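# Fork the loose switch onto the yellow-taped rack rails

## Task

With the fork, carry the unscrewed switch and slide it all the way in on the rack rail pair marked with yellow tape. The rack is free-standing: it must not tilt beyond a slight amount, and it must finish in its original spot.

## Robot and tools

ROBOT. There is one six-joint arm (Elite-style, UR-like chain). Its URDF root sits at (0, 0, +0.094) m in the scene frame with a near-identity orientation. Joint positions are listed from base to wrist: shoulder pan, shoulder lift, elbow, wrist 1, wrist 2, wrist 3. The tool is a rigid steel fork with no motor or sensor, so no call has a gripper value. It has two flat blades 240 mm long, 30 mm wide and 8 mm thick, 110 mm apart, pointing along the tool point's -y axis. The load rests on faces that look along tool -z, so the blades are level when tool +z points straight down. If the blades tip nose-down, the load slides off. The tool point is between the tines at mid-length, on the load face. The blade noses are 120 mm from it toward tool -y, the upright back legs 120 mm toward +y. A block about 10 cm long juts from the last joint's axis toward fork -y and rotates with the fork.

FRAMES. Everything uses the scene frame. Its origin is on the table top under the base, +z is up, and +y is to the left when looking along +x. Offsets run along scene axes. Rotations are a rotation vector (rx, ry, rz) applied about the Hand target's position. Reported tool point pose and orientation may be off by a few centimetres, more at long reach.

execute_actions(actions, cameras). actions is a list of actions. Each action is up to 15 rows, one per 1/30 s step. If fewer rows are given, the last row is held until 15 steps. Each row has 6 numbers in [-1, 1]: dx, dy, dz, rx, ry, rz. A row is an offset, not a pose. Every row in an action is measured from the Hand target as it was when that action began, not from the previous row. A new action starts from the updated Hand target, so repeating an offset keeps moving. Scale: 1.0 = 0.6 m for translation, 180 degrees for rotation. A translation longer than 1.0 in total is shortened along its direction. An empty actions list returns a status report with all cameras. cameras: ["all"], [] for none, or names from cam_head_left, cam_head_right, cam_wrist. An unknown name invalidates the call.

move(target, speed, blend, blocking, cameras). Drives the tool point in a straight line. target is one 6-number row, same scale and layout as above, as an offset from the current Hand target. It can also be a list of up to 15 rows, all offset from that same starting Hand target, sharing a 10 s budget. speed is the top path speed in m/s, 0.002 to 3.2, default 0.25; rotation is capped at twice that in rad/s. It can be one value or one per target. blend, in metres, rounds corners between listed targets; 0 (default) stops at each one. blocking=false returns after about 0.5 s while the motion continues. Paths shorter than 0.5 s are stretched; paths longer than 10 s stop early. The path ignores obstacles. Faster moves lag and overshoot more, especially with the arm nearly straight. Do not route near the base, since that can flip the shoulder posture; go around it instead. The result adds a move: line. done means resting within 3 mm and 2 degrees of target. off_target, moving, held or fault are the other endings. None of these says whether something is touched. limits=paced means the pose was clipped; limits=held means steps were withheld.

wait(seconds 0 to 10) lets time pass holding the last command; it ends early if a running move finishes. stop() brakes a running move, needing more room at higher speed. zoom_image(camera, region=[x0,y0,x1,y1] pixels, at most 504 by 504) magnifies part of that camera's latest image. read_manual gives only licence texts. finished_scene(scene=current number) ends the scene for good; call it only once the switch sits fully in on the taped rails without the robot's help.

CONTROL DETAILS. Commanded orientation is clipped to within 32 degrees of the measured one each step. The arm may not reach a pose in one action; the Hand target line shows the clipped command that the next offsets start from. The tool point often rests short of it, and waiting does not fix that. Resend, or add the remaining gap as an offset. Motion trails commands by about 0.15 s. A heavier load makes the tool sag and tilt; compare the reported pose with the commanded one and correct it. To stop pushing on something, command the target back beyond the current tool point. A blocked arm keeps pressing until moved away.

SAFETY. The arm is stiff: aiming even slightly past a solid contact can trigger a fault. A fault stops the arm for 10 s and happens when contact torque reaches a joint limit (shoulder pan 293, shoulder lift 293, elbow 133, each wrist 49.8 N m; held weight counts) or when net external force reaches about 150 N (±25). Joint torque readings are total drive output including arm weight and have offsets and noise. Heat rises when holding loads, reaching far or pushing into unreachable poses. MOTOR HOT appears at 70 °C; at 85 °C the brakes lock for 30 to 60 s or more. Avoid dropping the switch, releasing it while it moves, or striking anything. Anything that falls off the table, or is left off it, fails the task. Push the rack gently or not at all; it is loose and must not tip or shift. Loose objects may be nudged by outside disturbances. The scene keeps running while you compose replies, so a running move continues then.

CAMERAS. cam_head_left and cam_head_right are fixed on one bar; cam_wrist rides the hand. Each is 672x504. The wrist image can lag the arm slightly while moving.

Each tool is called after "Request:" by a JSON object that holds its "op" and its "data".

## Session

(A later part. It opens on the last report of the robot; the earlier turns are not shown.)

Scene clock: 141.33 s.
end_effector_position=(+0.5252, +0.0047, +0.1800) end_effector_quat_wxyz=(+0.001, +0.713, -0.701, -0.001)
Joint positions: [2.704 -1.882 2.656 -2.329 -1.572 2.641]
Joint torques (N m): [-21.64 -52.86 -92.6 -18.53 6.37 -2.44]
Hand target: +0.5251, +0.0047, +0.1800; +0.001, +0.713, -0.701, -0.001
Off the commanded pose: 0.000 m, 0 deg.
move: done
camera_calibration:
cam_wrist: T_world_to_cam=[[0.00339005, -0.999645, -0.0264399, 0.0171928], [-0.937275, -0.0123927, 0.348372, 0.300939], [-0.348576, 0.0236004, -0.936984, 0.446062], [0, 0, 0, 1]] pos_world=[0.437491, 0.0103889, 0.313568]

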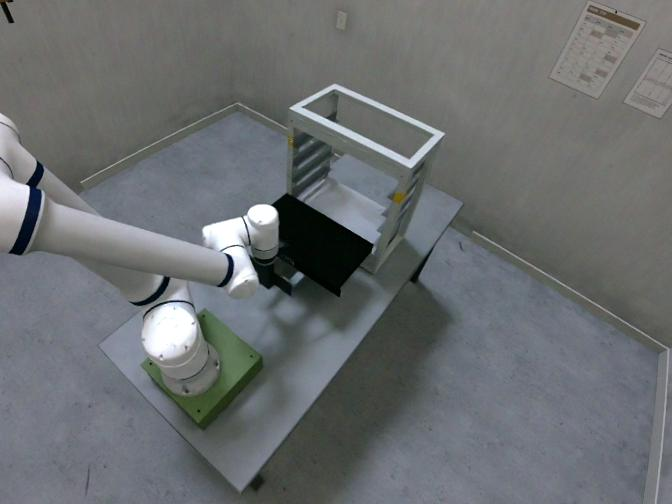

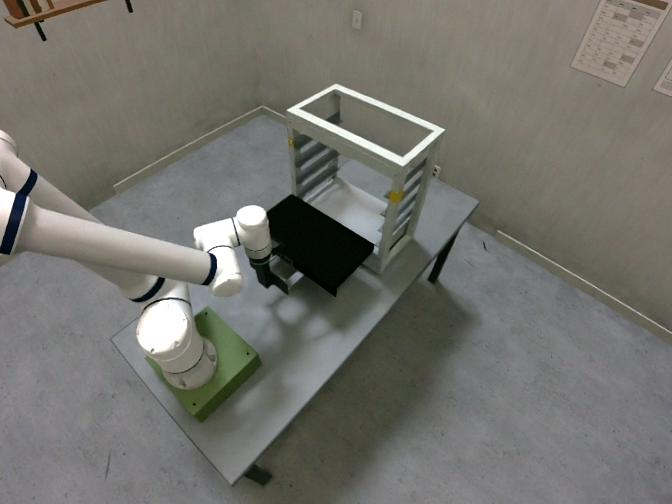

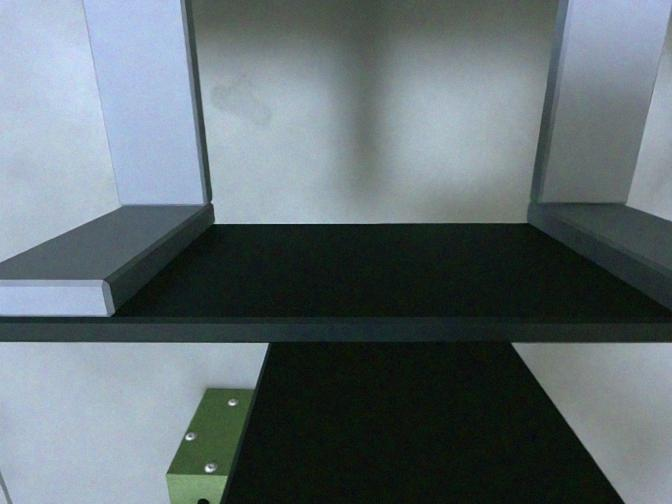

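Request:
{"op": "move", "data": {"target": [0,0,0.4448,0,0,0], "speed": 0.15, "cameras": ["all"]}}

Request:
{"op": "zoom_image", "data": {"camera": "cam_head_right", "region": [220, 80, 450, 280]}}

Request:
{"op": "zoom_image", "data": {"camera": "cam_head_left", "region": [220, 80, 450, 280]}}

Scene clock: 149.10 s.
end_effector_position=(+0.5251, +0.0047, +0.4467) end_effector_quat_wxyz=(+0.001, +0.713, -0.701, -0.001)
Joint positions: [2.704 -2.165 2.265 -1.654 -1.572 2.641]
Joint torques (N m): [-20.93 -42.03 -146.06 -18.72 3.47 -2.37]
Hand target: +0.5251, +0.0047, +0.4469; +0.001, +0.713, -0.701, -0.001
Off the commanded pose: 0.000 m, 0 deg.
move: done
camera_calibration:
cam_wrist: T_world_to_cam=[[0.0034525, -0.999641, -0.0265671, 0.024291], [-0.937286, -0.0124948, 0.348337, 0.207961], [-0.348544, 0.0236984, -0.936993, 0.695911], [0, 0, 0, 1]] pos_world=[0.437391, 0.0103888, 0.580268]

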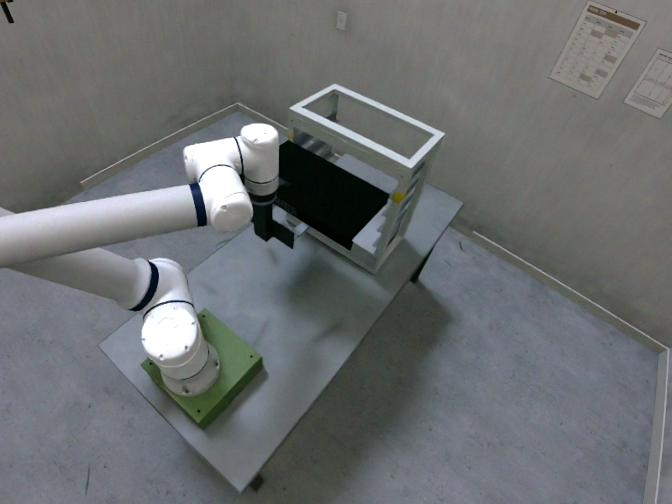

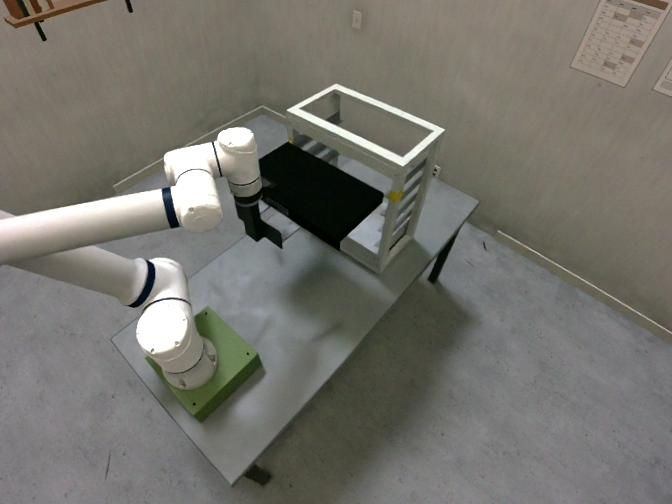

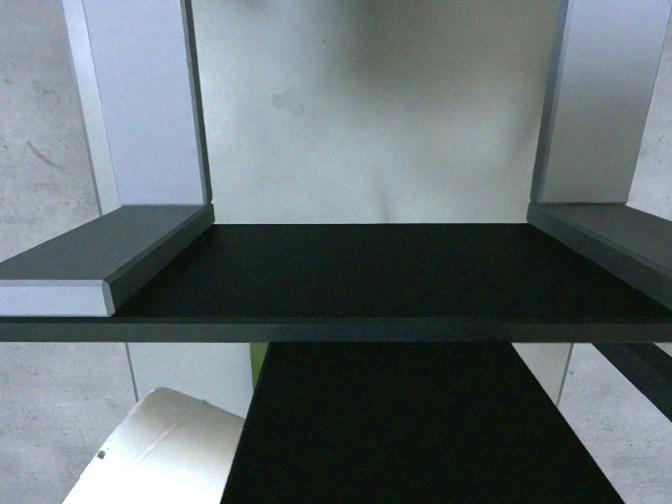

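Scaled by 2.191.

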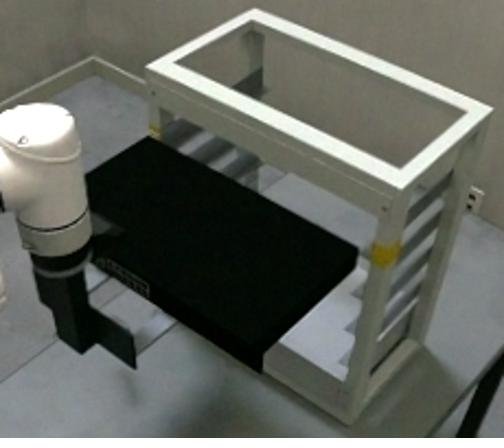

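Scaled by 2.191.

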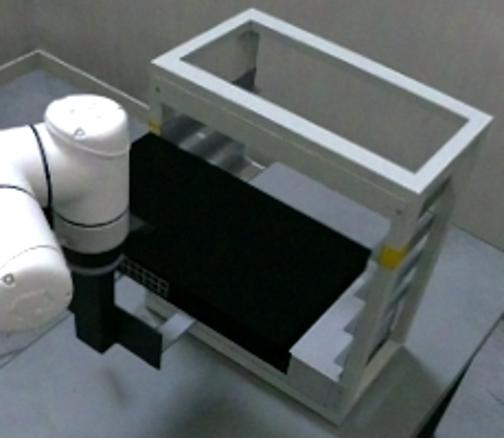

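Request:
{"op": "move", "data": {"target": [0.15,0.0026,0,0,0,0], "speed": 0.07, "cameras": ["cam_head_left","cam_head_right"]}}

Request:
{"op": "zoom_image", "data": {"camera": "cam_head_right", "region": [220, 80, 450, 280]}}

Request:
{"op": "zoom_image", "data": {"camera": "cam_head_left", "region": [330, 130, 450, 230]}}

Scene clock: 154.20 s.
end_effector_position=(+0.6149, +0.0063, +0.4469) end_effector_quat_wxyz=(+0.001, +0.713, -0.701, -0.001)
Joint positions: [2.804 -1.966 2.17 -1.759 -1.57 2.741]
Joint torques (N m): [9.39 -33.84 -145.64 -24.37 3.09 3.37]
Hand target: +0.6151, +0.0063, +0.4469; +0.001, +0.713, -0.701, -0.001
Off the commanded pose: 0.000 m, 0 deg.
move: done
Images, in order (width x height): cam_head_left 672x504, cam_head_right 672x504.

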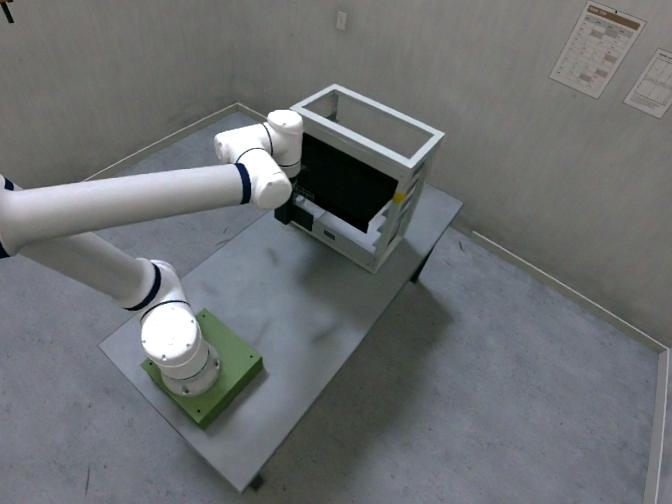

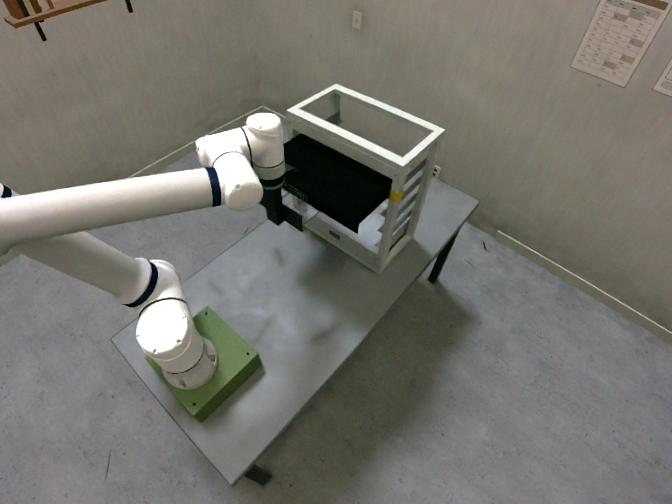

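Scaled by 2.191.

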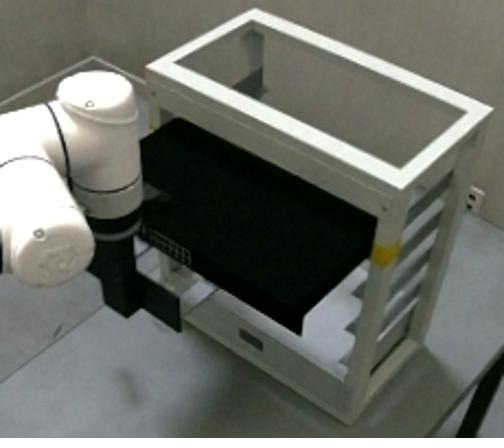

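Scaled by 4.200.

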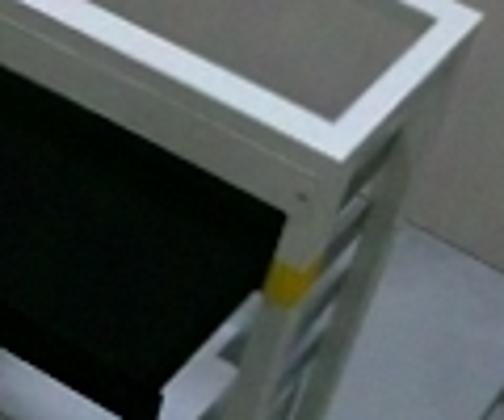

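Request:
{"op": "move", "data": {"target": [0.2667,0.0046,0,0,0,0], "speed": 0.08, "cameras": ["all"]}}

Request:
{"op": "zoom_image", "data": {"camera": "cam_head_right", "region": [260, 80, 450, 280]}}

Request:
{"op": "zoom_image", "data": {"camera": "cam_head_left", "region": [260, 80, 450, 280]}}

Scene clock: 159.13 s.
end_effector_position=(+0.7749, +0.0091, +0.4469) end_effector_quat_wxyz=(+0.001, +0.713, -0.701, -0.001)
Joint positions: [2.908 -1.662 1.95 -1.844 -1.569 2.845]
Joint torques (N m): [10.43 -73.63 -143.49 -24.69 2.25 3.38]
Hand target: +0.7751, +0.0091, +0.4469; +0.001, +0.713, -0.701, -0.001
Off the commanded pose: 0.000 m, 0 deg.
move: done
camera_calibration:
cam_wrist: T_world_to_cam=[[0.0034525, -0.999641, -0.0265671, 0.0278323], [-0.937286, -0.0124948, 0.348337, 0.44208], [-0.348544, 0.0236984, -0.936993, 0.78306], [0, 0, 0, 1]] pos_world=[0.687191, 0.0147888, 0.580468]

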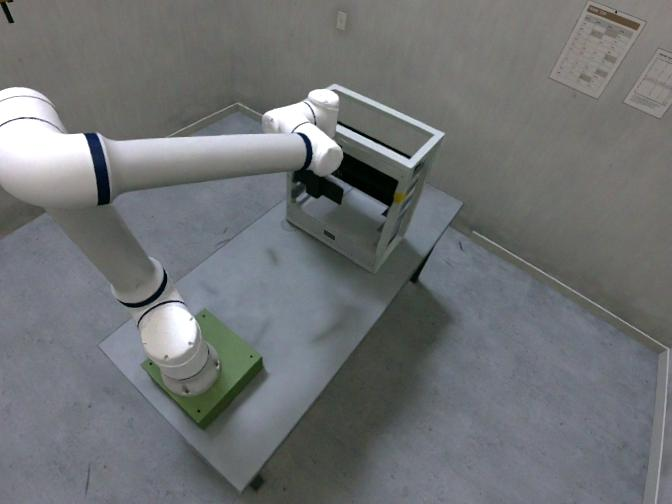

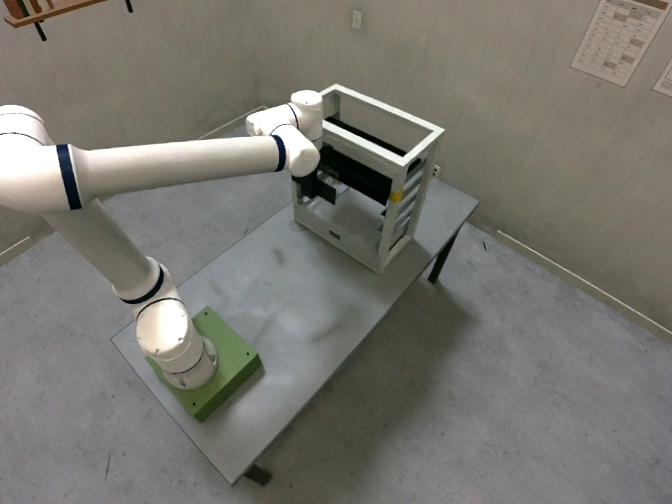

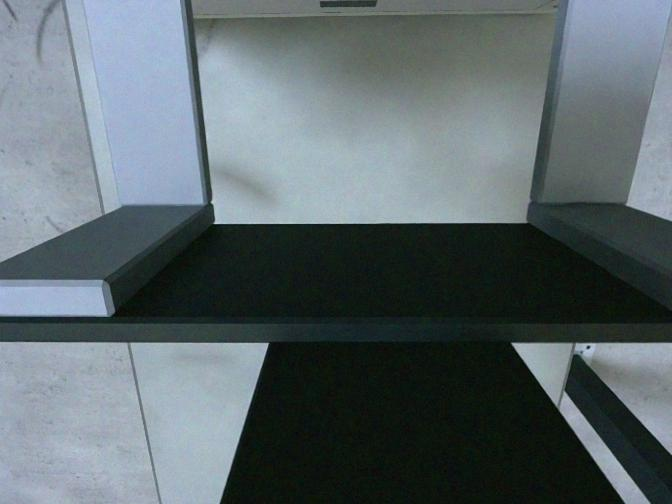

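Scaled by 2.520.

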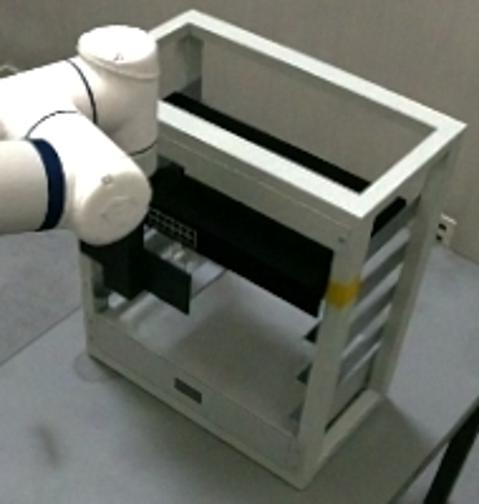

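Scaled by 2.520.

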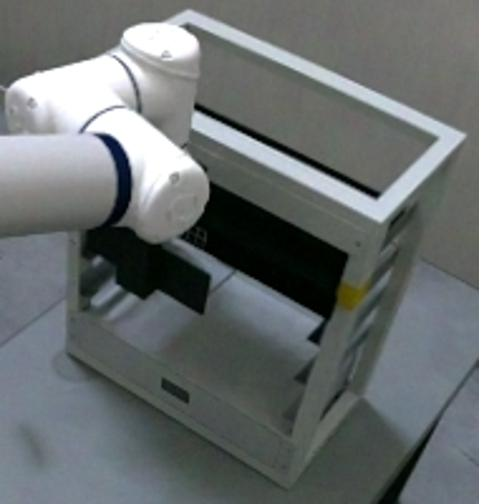

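Request:
{"op": "move", "data": {"target": [0.0617,0.0011,0,0,0,0], "speed": 0.06}}

Request:
{"op": "move", "data": {"target": [0,0,-0.0083,0,0,0], "speed": 0.03}}

Request:
{"op": "move", "data": {"target": [0,0,-0.005,0,0,0], "speed": 0.02}}

Request:
{"op": "move", "data": {"target": [0,0,-0.005,0,0,0], "speed": 0.02}}

Request:
{"op": "move", "data": {"target": [0,0,-0.005,0,0,0], "speed": 0.03, "cameras": ["all"]}}

Scene clock: 163.70 s.
end_effector_position=(+0.8120, +0.0097, +0.4469) end_effector_quat_wxyz=(+0.001, +0.713, -0.701, -0.001)
Joint positions: [2.925 -1.598 1.892 -1.849 -1.568 2.862]
Joint torques (N m): [7.07 -82.76 -143.03 -24.54 3.27 3.51]
Hand target: +0.8122, +0.0097, +0.4469; +0.001, +0.713, -0.701, -0.001
Off the commanded pose: 0.000 m, 0 deg.
move: done

Scene clock: 164.43 s.
end_effector_position=(+0.8123, +0.0097, +0.4423) end_effector_quat_wxyz=(+0.001, +0.713, -0.701, +0.000)
Joint positions: [2.925 -1.595 1.898 -1.858 -1.568 2.862]
Joint torques (N m): [8.57 -62.49 -91.5 -14.37 0.04 3.27]
Hand target: +0.8122, +0.0097, +0.4419; +0.001, +0.713, -0.701, -0.001
Off the commanded pose: 0.000 m, 0 deg.
move: done

Scene clock: 165.13 s.
end_effector_position=(+0.8122, +0.0097, +0.4391) end_effector_quat_wxyz=(+0.001, +0.713, -0.701, -0.001)
Joint positions: [2.925 -1.593 1.902 -1.863 -1.568 2.862]
Joint torques (N m): [9.09 -49.56 -74.11 -10.14 -1.23 3.26]
Hand target: +0.8122, +0.0097, +0.4389; +0.001, +0.713, -0.701, -0.001
Off the commanded pose: 0.000 m, 0 deg.
move: done

Scene clock: 165.83 s.
end_effector_position=(+0.8122, +0.0097, +0.4361) end_effector_quat_wxyz=(+0.001, +0.713, -0.701, -0.001)
Joint positions: [2.925 -1.592 1.906 -1.869 -1.568 2.862]
Joint torques (N m): [8.76 -47.76 -73.71 -9.92 -1.15 3.48]
Hand target: +0.8122, +0.0097, +0.4359; +0.001, +0.713, -0.701, -0.001
Off the commanded pose: 0.000 m, 0 deg.
move: done

Scene clock: 166.53 s.
end_effector_position=(+0.8122, +0.0097, +0.4331) end_effector_quat_wxyz=(+0.001, +0.713, -0.701, -0.001)
Joint positions: [2.925 -1.59 1.91 -1.874 -1.568 2.862]
Joint torques (N m): [9.64 -49.17 -73.64 -10.42 -1.15 3.51]
Hand target: +0.8122, +0.0097, +0.4329; +0.001, +0.713, -0.701, -0.001
Off the commanded pose: 0.000 m, 0 deg.
move: done
camera_calibration:
cam_wrist: T_world_to_cam=[[0.00348412, -0.999643, -0.0264737, 0.0278588], [-0.937274, -0.0124927, 0.34837, 0.481769], [-0.348577, 0.0235994, -0.936983, 0.783007], [0, 0, 0, 1]] pos_world=[0.724391, 0.015389, 0.566568]

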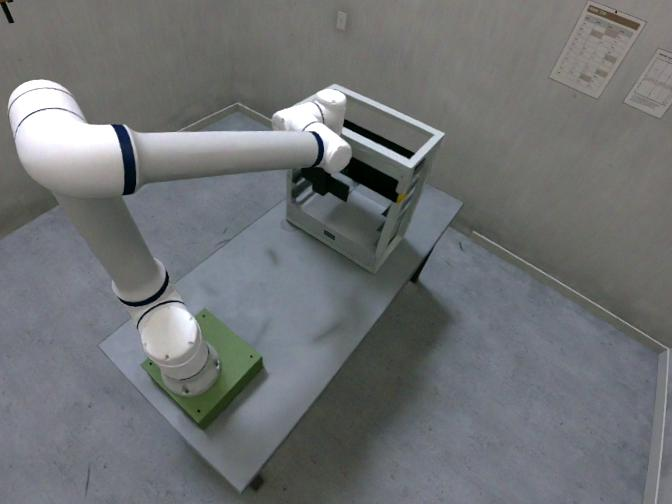

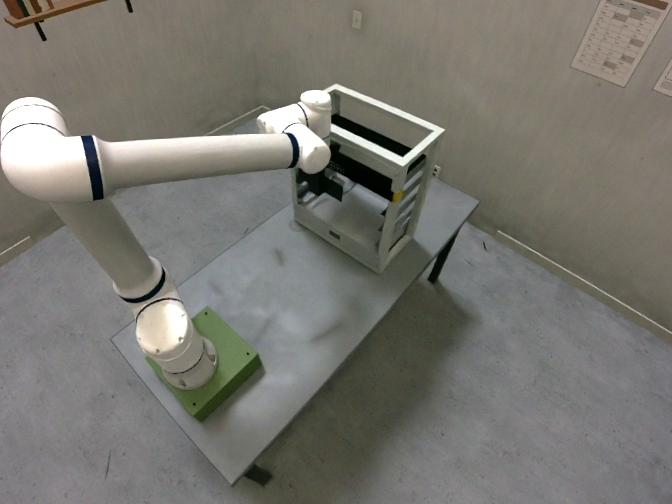

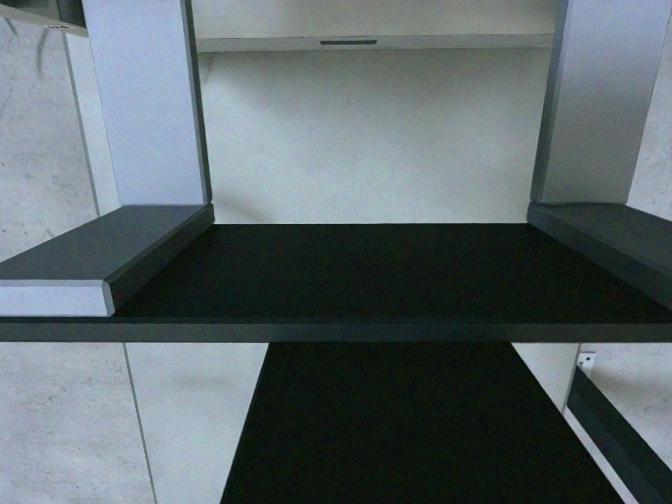

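Request:
{"op": "move", "data": {"target": [[0,0,-0.02,0,0,0],[-0.295,-0.0051,-0.02,0,0,0],[-0.295,-0.0051,0.054,0,0,0],[-0.278,-0.0048,0.054,0,0,0]], "speed": [0.1,0.2,0.1,0.03], "cameras": ["all"]}}

Request:
{"op": "zoom_image", "data": {"camera": "cam_head_right", "region": [280, 120, 430, 280]}}

Request:
{"op": "zoom_image", "data": {"camera": "cam_head_left", "region": [280, 120, 430, 280]}}

Scene clock: 174.27 s.
end_effector_position=(+0.6452, +0.0068, +0.4653) end_effector_quat_wxyz=(+0.001, +0.713, -0.701, -0.001)
Joint positions: [2.829 -1.911 2.105 -1.748 -1.57 2.766]
Joint torques (N m): [9.56 -15.02 -100.53 -10.47 2.08 3.87]
Hand target: +0.6454, +0.0068, +0.4653; +0.001, +0.713, -0.701, -0.001
Off the commanded pose: 0.000 m, 0 deg.
move: done
camera_calibration:
cam_wrist: T_world_to_cam=[[0.00348501, -0.999643, -0.0264726, 0.0263953], [-0.937286, -0.0124923, 0.348339, 0.314075], [-0.348545, 0.0235984, -0.936995, 0.755152], [0, 0, 0, 1]] pos_world=[0.557491, 0.012489, 0.598868]

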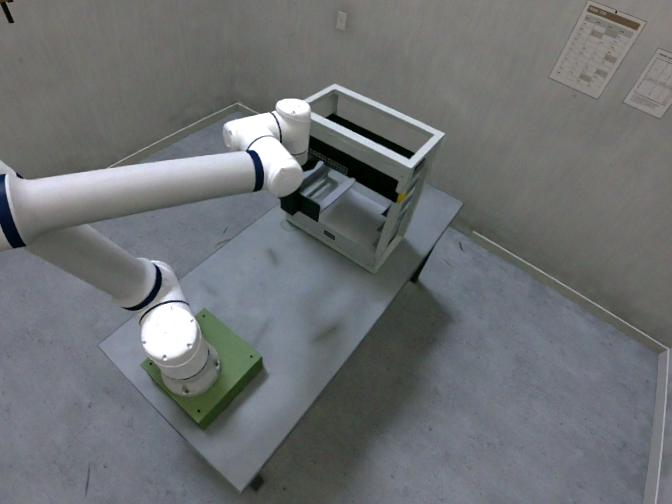

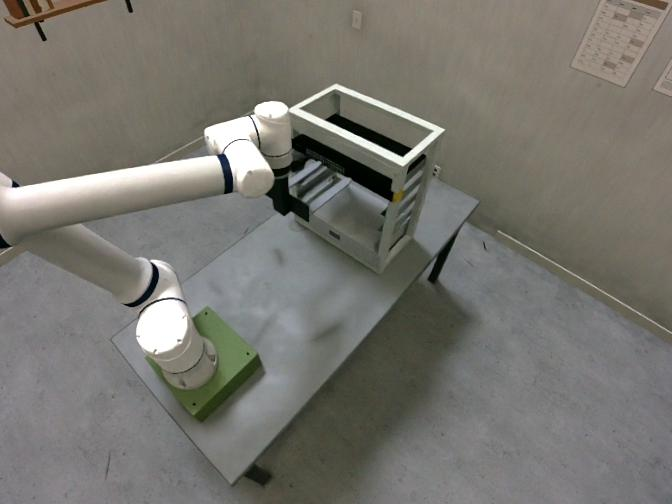

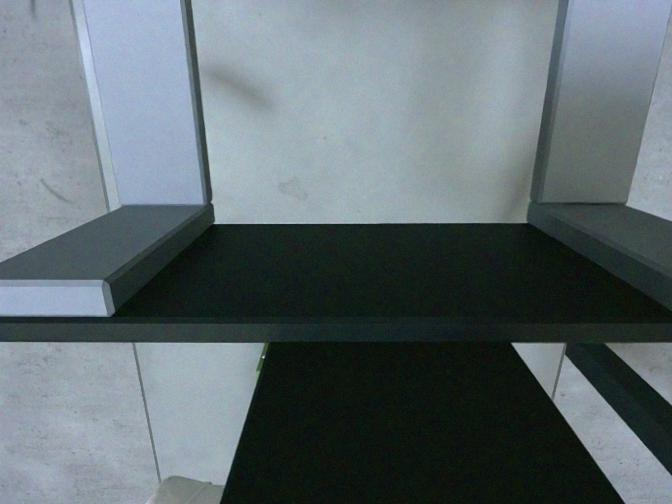

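Scaled by 3.150.

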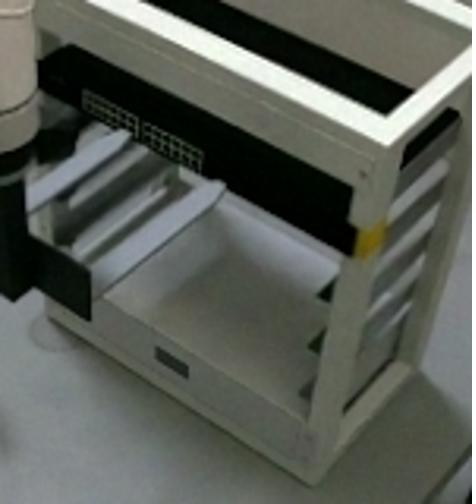

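Scaled by 3.150.

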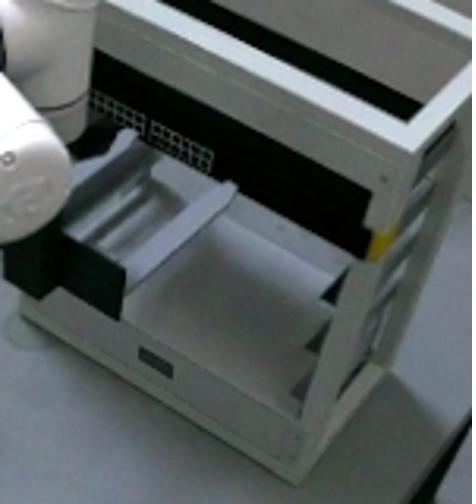

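Request:
{"op": "move", "data": {"target": [0.0083,0.00014,0,0,0,0], "speed": 0.02}}

Request:
{"op": "move", "data": {"target": [0.004167,0.00007,0,0,0,0], "speed": 0.01}}

Request:
{"op": "move", "data": {"target": [0.004167,0.00007,0,0,0,0], "speed": 0.01}}

Scene clock: 178.07 s.
end_effector_position=(+0.6502, +0.0069, +0.4653) end_effector_quat_wxyz=(+0.001, +0.713, -0.701, -0.001)
Joint positions: [2.833 -1.901 2.098 -1.752 -1.57 2.77]
Joint torques (N m): [9.89 -14.22 -101.34 -10.12 1.92 3.36]
Hand target: +0.6503, +0.0069, +0.4653; +0.001, +0.713, -0.701, -0.001
Off the commanded pose: 0.000 m, 0 deg.
move: done

Scene clock: 178.77 s.
end_effector_position=(+0.6527, +0.0070, +0.4653) end_effector_quat_wxyz=(+0.001, +0.713, -0.701, -0.001)
Joint positions: [2.835 -1.896 2.095 -1.754 -1.57 2.772]
Joint torques (N m): [8.55 -15.92 -99.98 -10.02 1.85 3.71]
Hand target: +0.6528, +0.0070, +0.4653; +0.001, +0.713, -0.701, -0.001
Off the commanded pose: 0.000 m, 0 deg.
move: done

Scene clock: 179.47 s.
end_effector_position=(+0.6552, +0.0070, +0.4653) end_effector_quat_wxyz=(+0.001, +0.713, -0.701, -0.001)
Joint positions: [2.837 -1.891 2.092 -1.756 -1.57 2.774]
Joint torques (N m): [10.11 -15.68 -100.58 -10.17 1.95 3.57]
Hand target: +0.6553, +0.0070, +0.4653; +0.001, +0.713, -0.701, -0.001
Off the commanded pose: 0.000 m, 0 deg.
move: done

Request:
{"op": "move", "data": {"target": [0.0025,0.00004,0,0,0,0], "speed": 0.01}}

Request:
{"op": "move", "data": {"target": [0.0025,0.00004,0,0,0,0], "speed": 0.01}}

Request:
{"op": "move", "data": {"target": [0.0025,0.00004,0,0,0,0], "speed": 0.01, "cameras": ["cam_head_left","cam_head_right"]}}

Request:
{"op": "zoom_image", "data": {"camera": "cam_head_right", "region": [280, 120, 430, 280]}}

Request:
{"op": "zoom_image", "data": {"camera": "cam_head_left", "region": [280, 120, 430, 280]}}

Scene clock: 183.13 s.
end_effector_position=(+0.6568, +0.0070, +0.4653) end_effector_quat_wxyz=(+0.001, +0.713, -0.701, -0.001)
Joint positions: [2.838 -1.888 2.09 -1.757 -1.57 2.775]
Joint torques (N m): [10.43 -16 -100.09 -10.34 1.86 3.53]
Hand target: +0.6568, +0.0070, +0.4653; +0.001, +0.713, -0.701, -0.001
Off the commanded pose: 0.000 m, 0 deg.
move: done

Scene clock: 183.83 s.
end_effector_position=(+0.6583, +0.0070, +0.4653) end_effector_quat_wxyz=(+0.001, +0.713, -0.701, -0.001)
Joint positions: [2.839 -1.885 2.088 -1.758 -1.57 2.776]
Joint torques (N m): [9.76 -15.39 -100.9 -10.4 1.91 3.5]
Hand target: +0.6583, +0.0070, +0.4653; +0.001, +0.713, -0.701, -0.001
Off the commanded pose: 0.000 m, 0 deg.
move: done

Scene clock: 184.53 s.
end_effector_position=(+0.6598, +0.0071, +0.4653) end_effector_quat_wxyz=(+0.001, +0.713, -0.701, -0.001)
Joint positions: [2.84 -1.882 2.086 -1.759 -1.57 2.777]
Joint torques (N m): [10.78 -16.7 -100.87 -10.19 2.03 3.63]
Hand target: +0.6598, +0.0071, +0.4653; +0.001, +0.713, -0.701, -0.001
Off the commanded pose: 0.000 m, 0 deg.
move: done
Images, in order (width x height): cam_head_left 672x504, cam_head_right 672x504.

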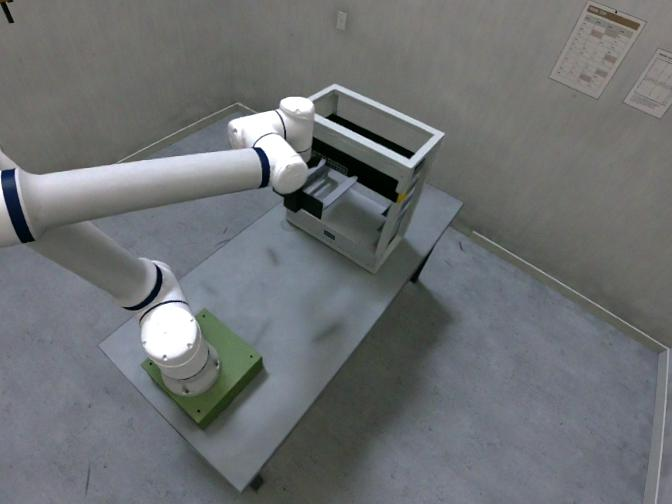

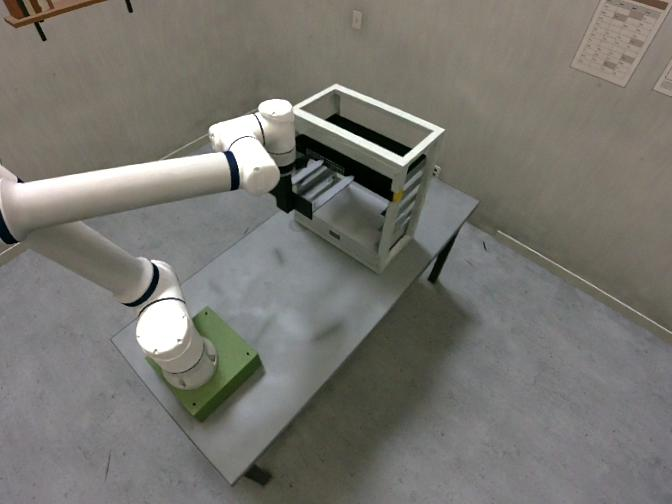

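Scaled by 3.150.

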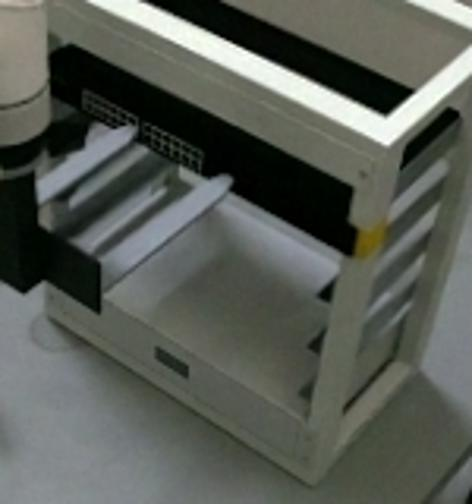

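Scaled by 3.150.

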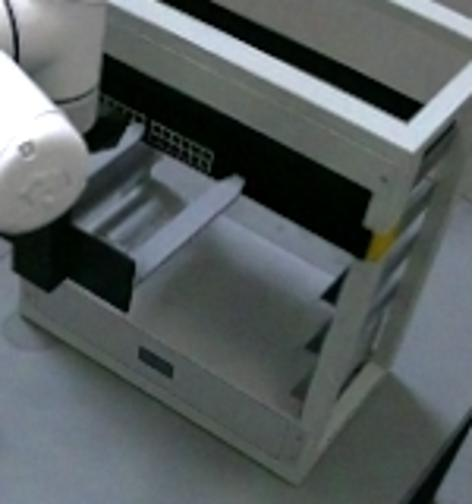

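Request:
{"op": "move", "data": {"target": [0.0025,0.00004,0,0,0,0], "speed": 0.01}}

Request:
{"op": "move", "data": {"target": [0.0025,0.00004,0,0,0,0], "speed": 0.01}}

Request:
{"op": "move", "data": {"target": [0.0025,0.00004,0,0,0,0], "speed": 0.01}}

Scene clock: 187.67 s.
end_effector_position=(+0.6613, +0.0071, +0.4653) end_effector_quat_wxyz=(+0.001, +0.713, -0.701, -0.001)
Joint positions: [2.841 -1.879 2.084 -1.76 -1.57 2.778]
Joint torques (N m): [3.94 -12.21 -108.73 -15.87 2.35 6.1]
Hand target: +0.6613, +0.0071, +0.4653; +0.001, +0.713, -0.701, -0.001
Off the commanded pose: 0.000 m, 0 deg.
move: done

Scene clock: 188.37 s.
end_effector_position=(+0.6628, +0.0071, +0.4653) end_effector_quat_wxyz=(+0.001, +0.713, -0.701, -0.001)
Joint positions: [2.842 -1.876 2.082 -1.761 -1.57 2.779]
Joint torques (N m): [5.26 -13.21 -109.5 -16.09 2.35 6.42]
Hand target: +0.6628, +0.0071, +0.4653; +0.001, +0.713, -0.701, -0.001
Off the commanded pose: 0.000 m, 0 deg.
move: done

Scene clock: 189.07 s.
end_effector_position=(+0.6643, +0.0071, +0.4653) end_effector_quat_wxyz=(+0.001, +0.713, -0.701, -0.001)
Joint positions: [2.843 -1.873 2.081 -1.762 -1.57 2.78]
Joint torques (N m): [9.51 -13.05 -109.98 -16.15 2.57 4.01]
Hand target: +0.6643, +0.0071, +0.4653; +0.001, +0.713, -0.701, -0.001
Off the commanded pose: 0.000 m, 0 deg.
move: done

Request:
{"op": "move", "data": {"target": [0.0013,0.00002,0,0,0,0], "speed": 0.01}}

Request:
{"op": "move", "data": {"target": [0.0013,0.00002,0,0,0,0], "speed": 0.01}}

Request:
{"op": "move", "data": {"target": [0.0013,0.00002,0,0,0,0], "speed": 0.01}}

Scene clock: 194.13 s.
end_effector_position=(+0.6650, +0.0072, +0.4653) end_effector_quat_wxyz=(+0.001, +0.713, -0.701, -0.001)
Joint positions: [2.844 -1.872 2.08 -1.762 -1.57 2.781]
Joint torques (N m): [9.52 -0.88 -112.34 -18.9 2.88 4.75]
Hand target: +0.6651, +0.0072, +0.4653; +0.001, +0.713, -0.701, -0.001
Off the commanded pose: 0.000 m, 0 deg.
move: done

Scene clock: 194.83 s.
end_effector_position=(+0.6658, +0.0072, +0.4653) end_effector_quat_wxyz=(+0.001, +0.713, -0.701, -0.001)
Joint positions: [2.844 -1.87 2.079 -1.763 -1.57 2.781]
Joint torques (N m): [8.58 -3.14 -114.15 -20.28 3.59 6.37]
Hand target: +0.6659, +0.0072, +0.4653; +0.001, +0.713, -0.701, -0.001
Off the commanded pose: 0.000 m, 0 deg.
move: done

Scene clock: 195.53 s.
end_effector_position=(+0.6666, +0.0072, +0.4653) end_effector_quat_wxyz=(+0.001, +0.713, -0.701, -0.001)
Joint positions: [2.845 -1.869 2.078 -1.763 -1.57 2.782]
Joint torques (N m): [6.36 13.27 -123.86 -28.89 6.58 9.64]
Hand target: +0.6667, +0.0072, +0.4653; +0.001, +0.713, -0.701, -0.001
Off the commanded pose: 0.000 m, 0 deg.
move: done

Request:
{"op": "move", "data": {"target": [-0.01,-0.0002,0,0,0,0], "speed": 0.02}}

Request:
{"op": "move", "data": {"target": [-0.15,-0.0026,0,0,0,0], "speed": 0.2, "cameras": ["all"]}}

Request:
{"op": "zoom_image", "data": {"camera": "cam_head_right", "region": [280, 80, 450, 280]}}

Request:
{"op": "zoom_image", "data": {"camera": "cam_head_left", "region": [280, 80, 450, 280]}}

Scene clock: 199.93 s.
end_effector_position=(+0.6608, +0.0071, +0.4653) end_effector_quat_wxyz=(+0.001, +0.713, -0.701, -0.001)
Joint positions: [2.841 -1.88 2.085 -1.759 -1.57 2.778]
Joint torques (N m): [-21.11 -46.75 -75.45 -5.45 -1.51 -2.53]
Hand target: +0.6607, +0.0071, +0.4653; +0.001, +0.713, -0.701, -0.001
Off the commanded pose: 0.000 m, 0 deg.
move: done

Scene clock: 201.07 s.
end_effector_position=(+0.5708, +0.0055, +0.4653) end_effector_quat_wxyz=(+0.001, +0.713, -0.701, -0.001)
Joint positions: [2.76 -2.065 2.189 -1.678 -1.571 2.697]
Joint torques (N m): [-20.16 -29.28 -76.65 -5.57 2.12 -2.37]
Hand target: +0.5707, +0.0055, +0.4653; +0.001, +0.713, -0.701, -0.001
Off the commanded pose: 0.000 m, 0 deg.
move: done
camera_calibration:
cam_wrist: T_world_to_cam=[[0.00339005, -0.999645, -0.0264399, 0.0253812], [-0.937275, -0.0123927, 0.348372, 0.244299], [-0.348576, 0.0236004, -0.936984, 0.729259], [0, 0, 0, 1]] pos_world=[0.483091, 0.0111889, 0.598868]

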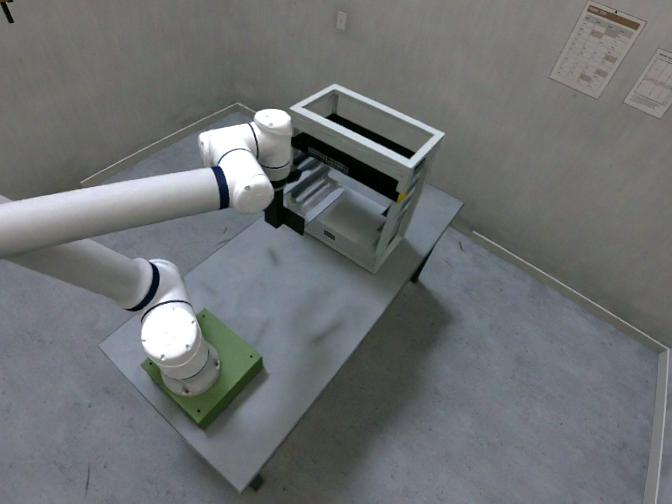

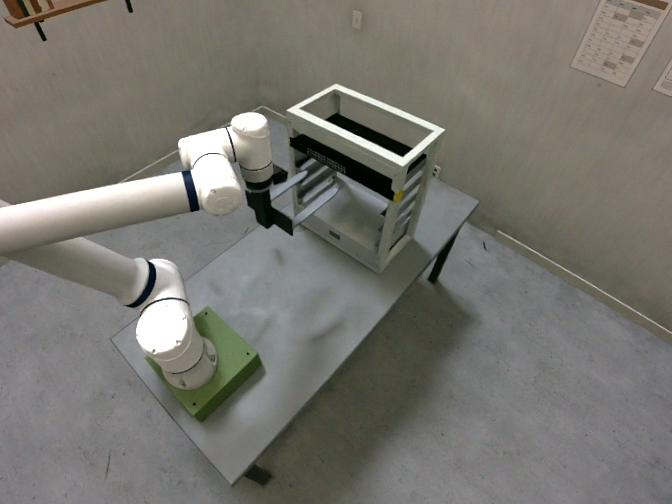

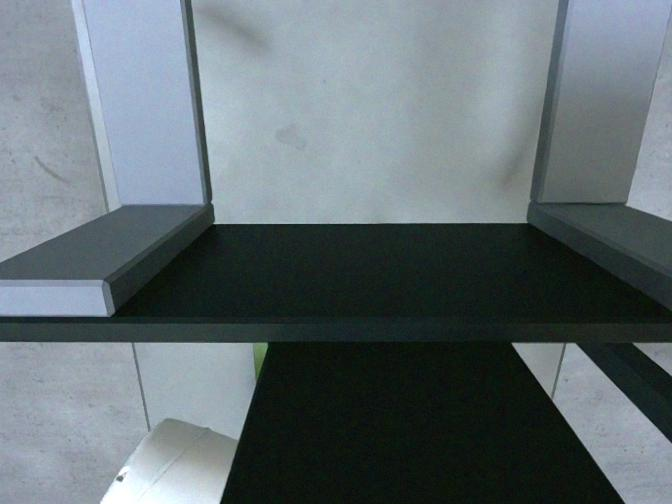

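Scaled by 2.520.

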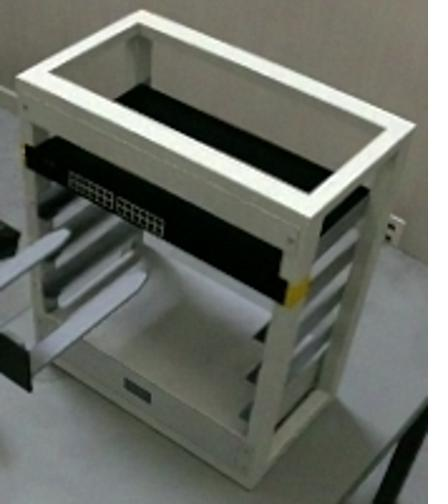

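Scaled by 2.520.

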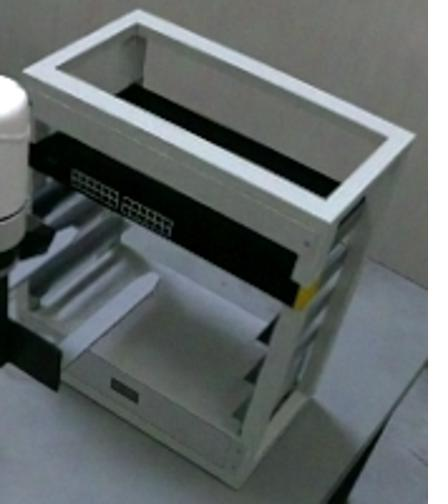

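Request:
{"op": "finished_scene", "data": {"scene": 2}}

The scene is finished: the task was done.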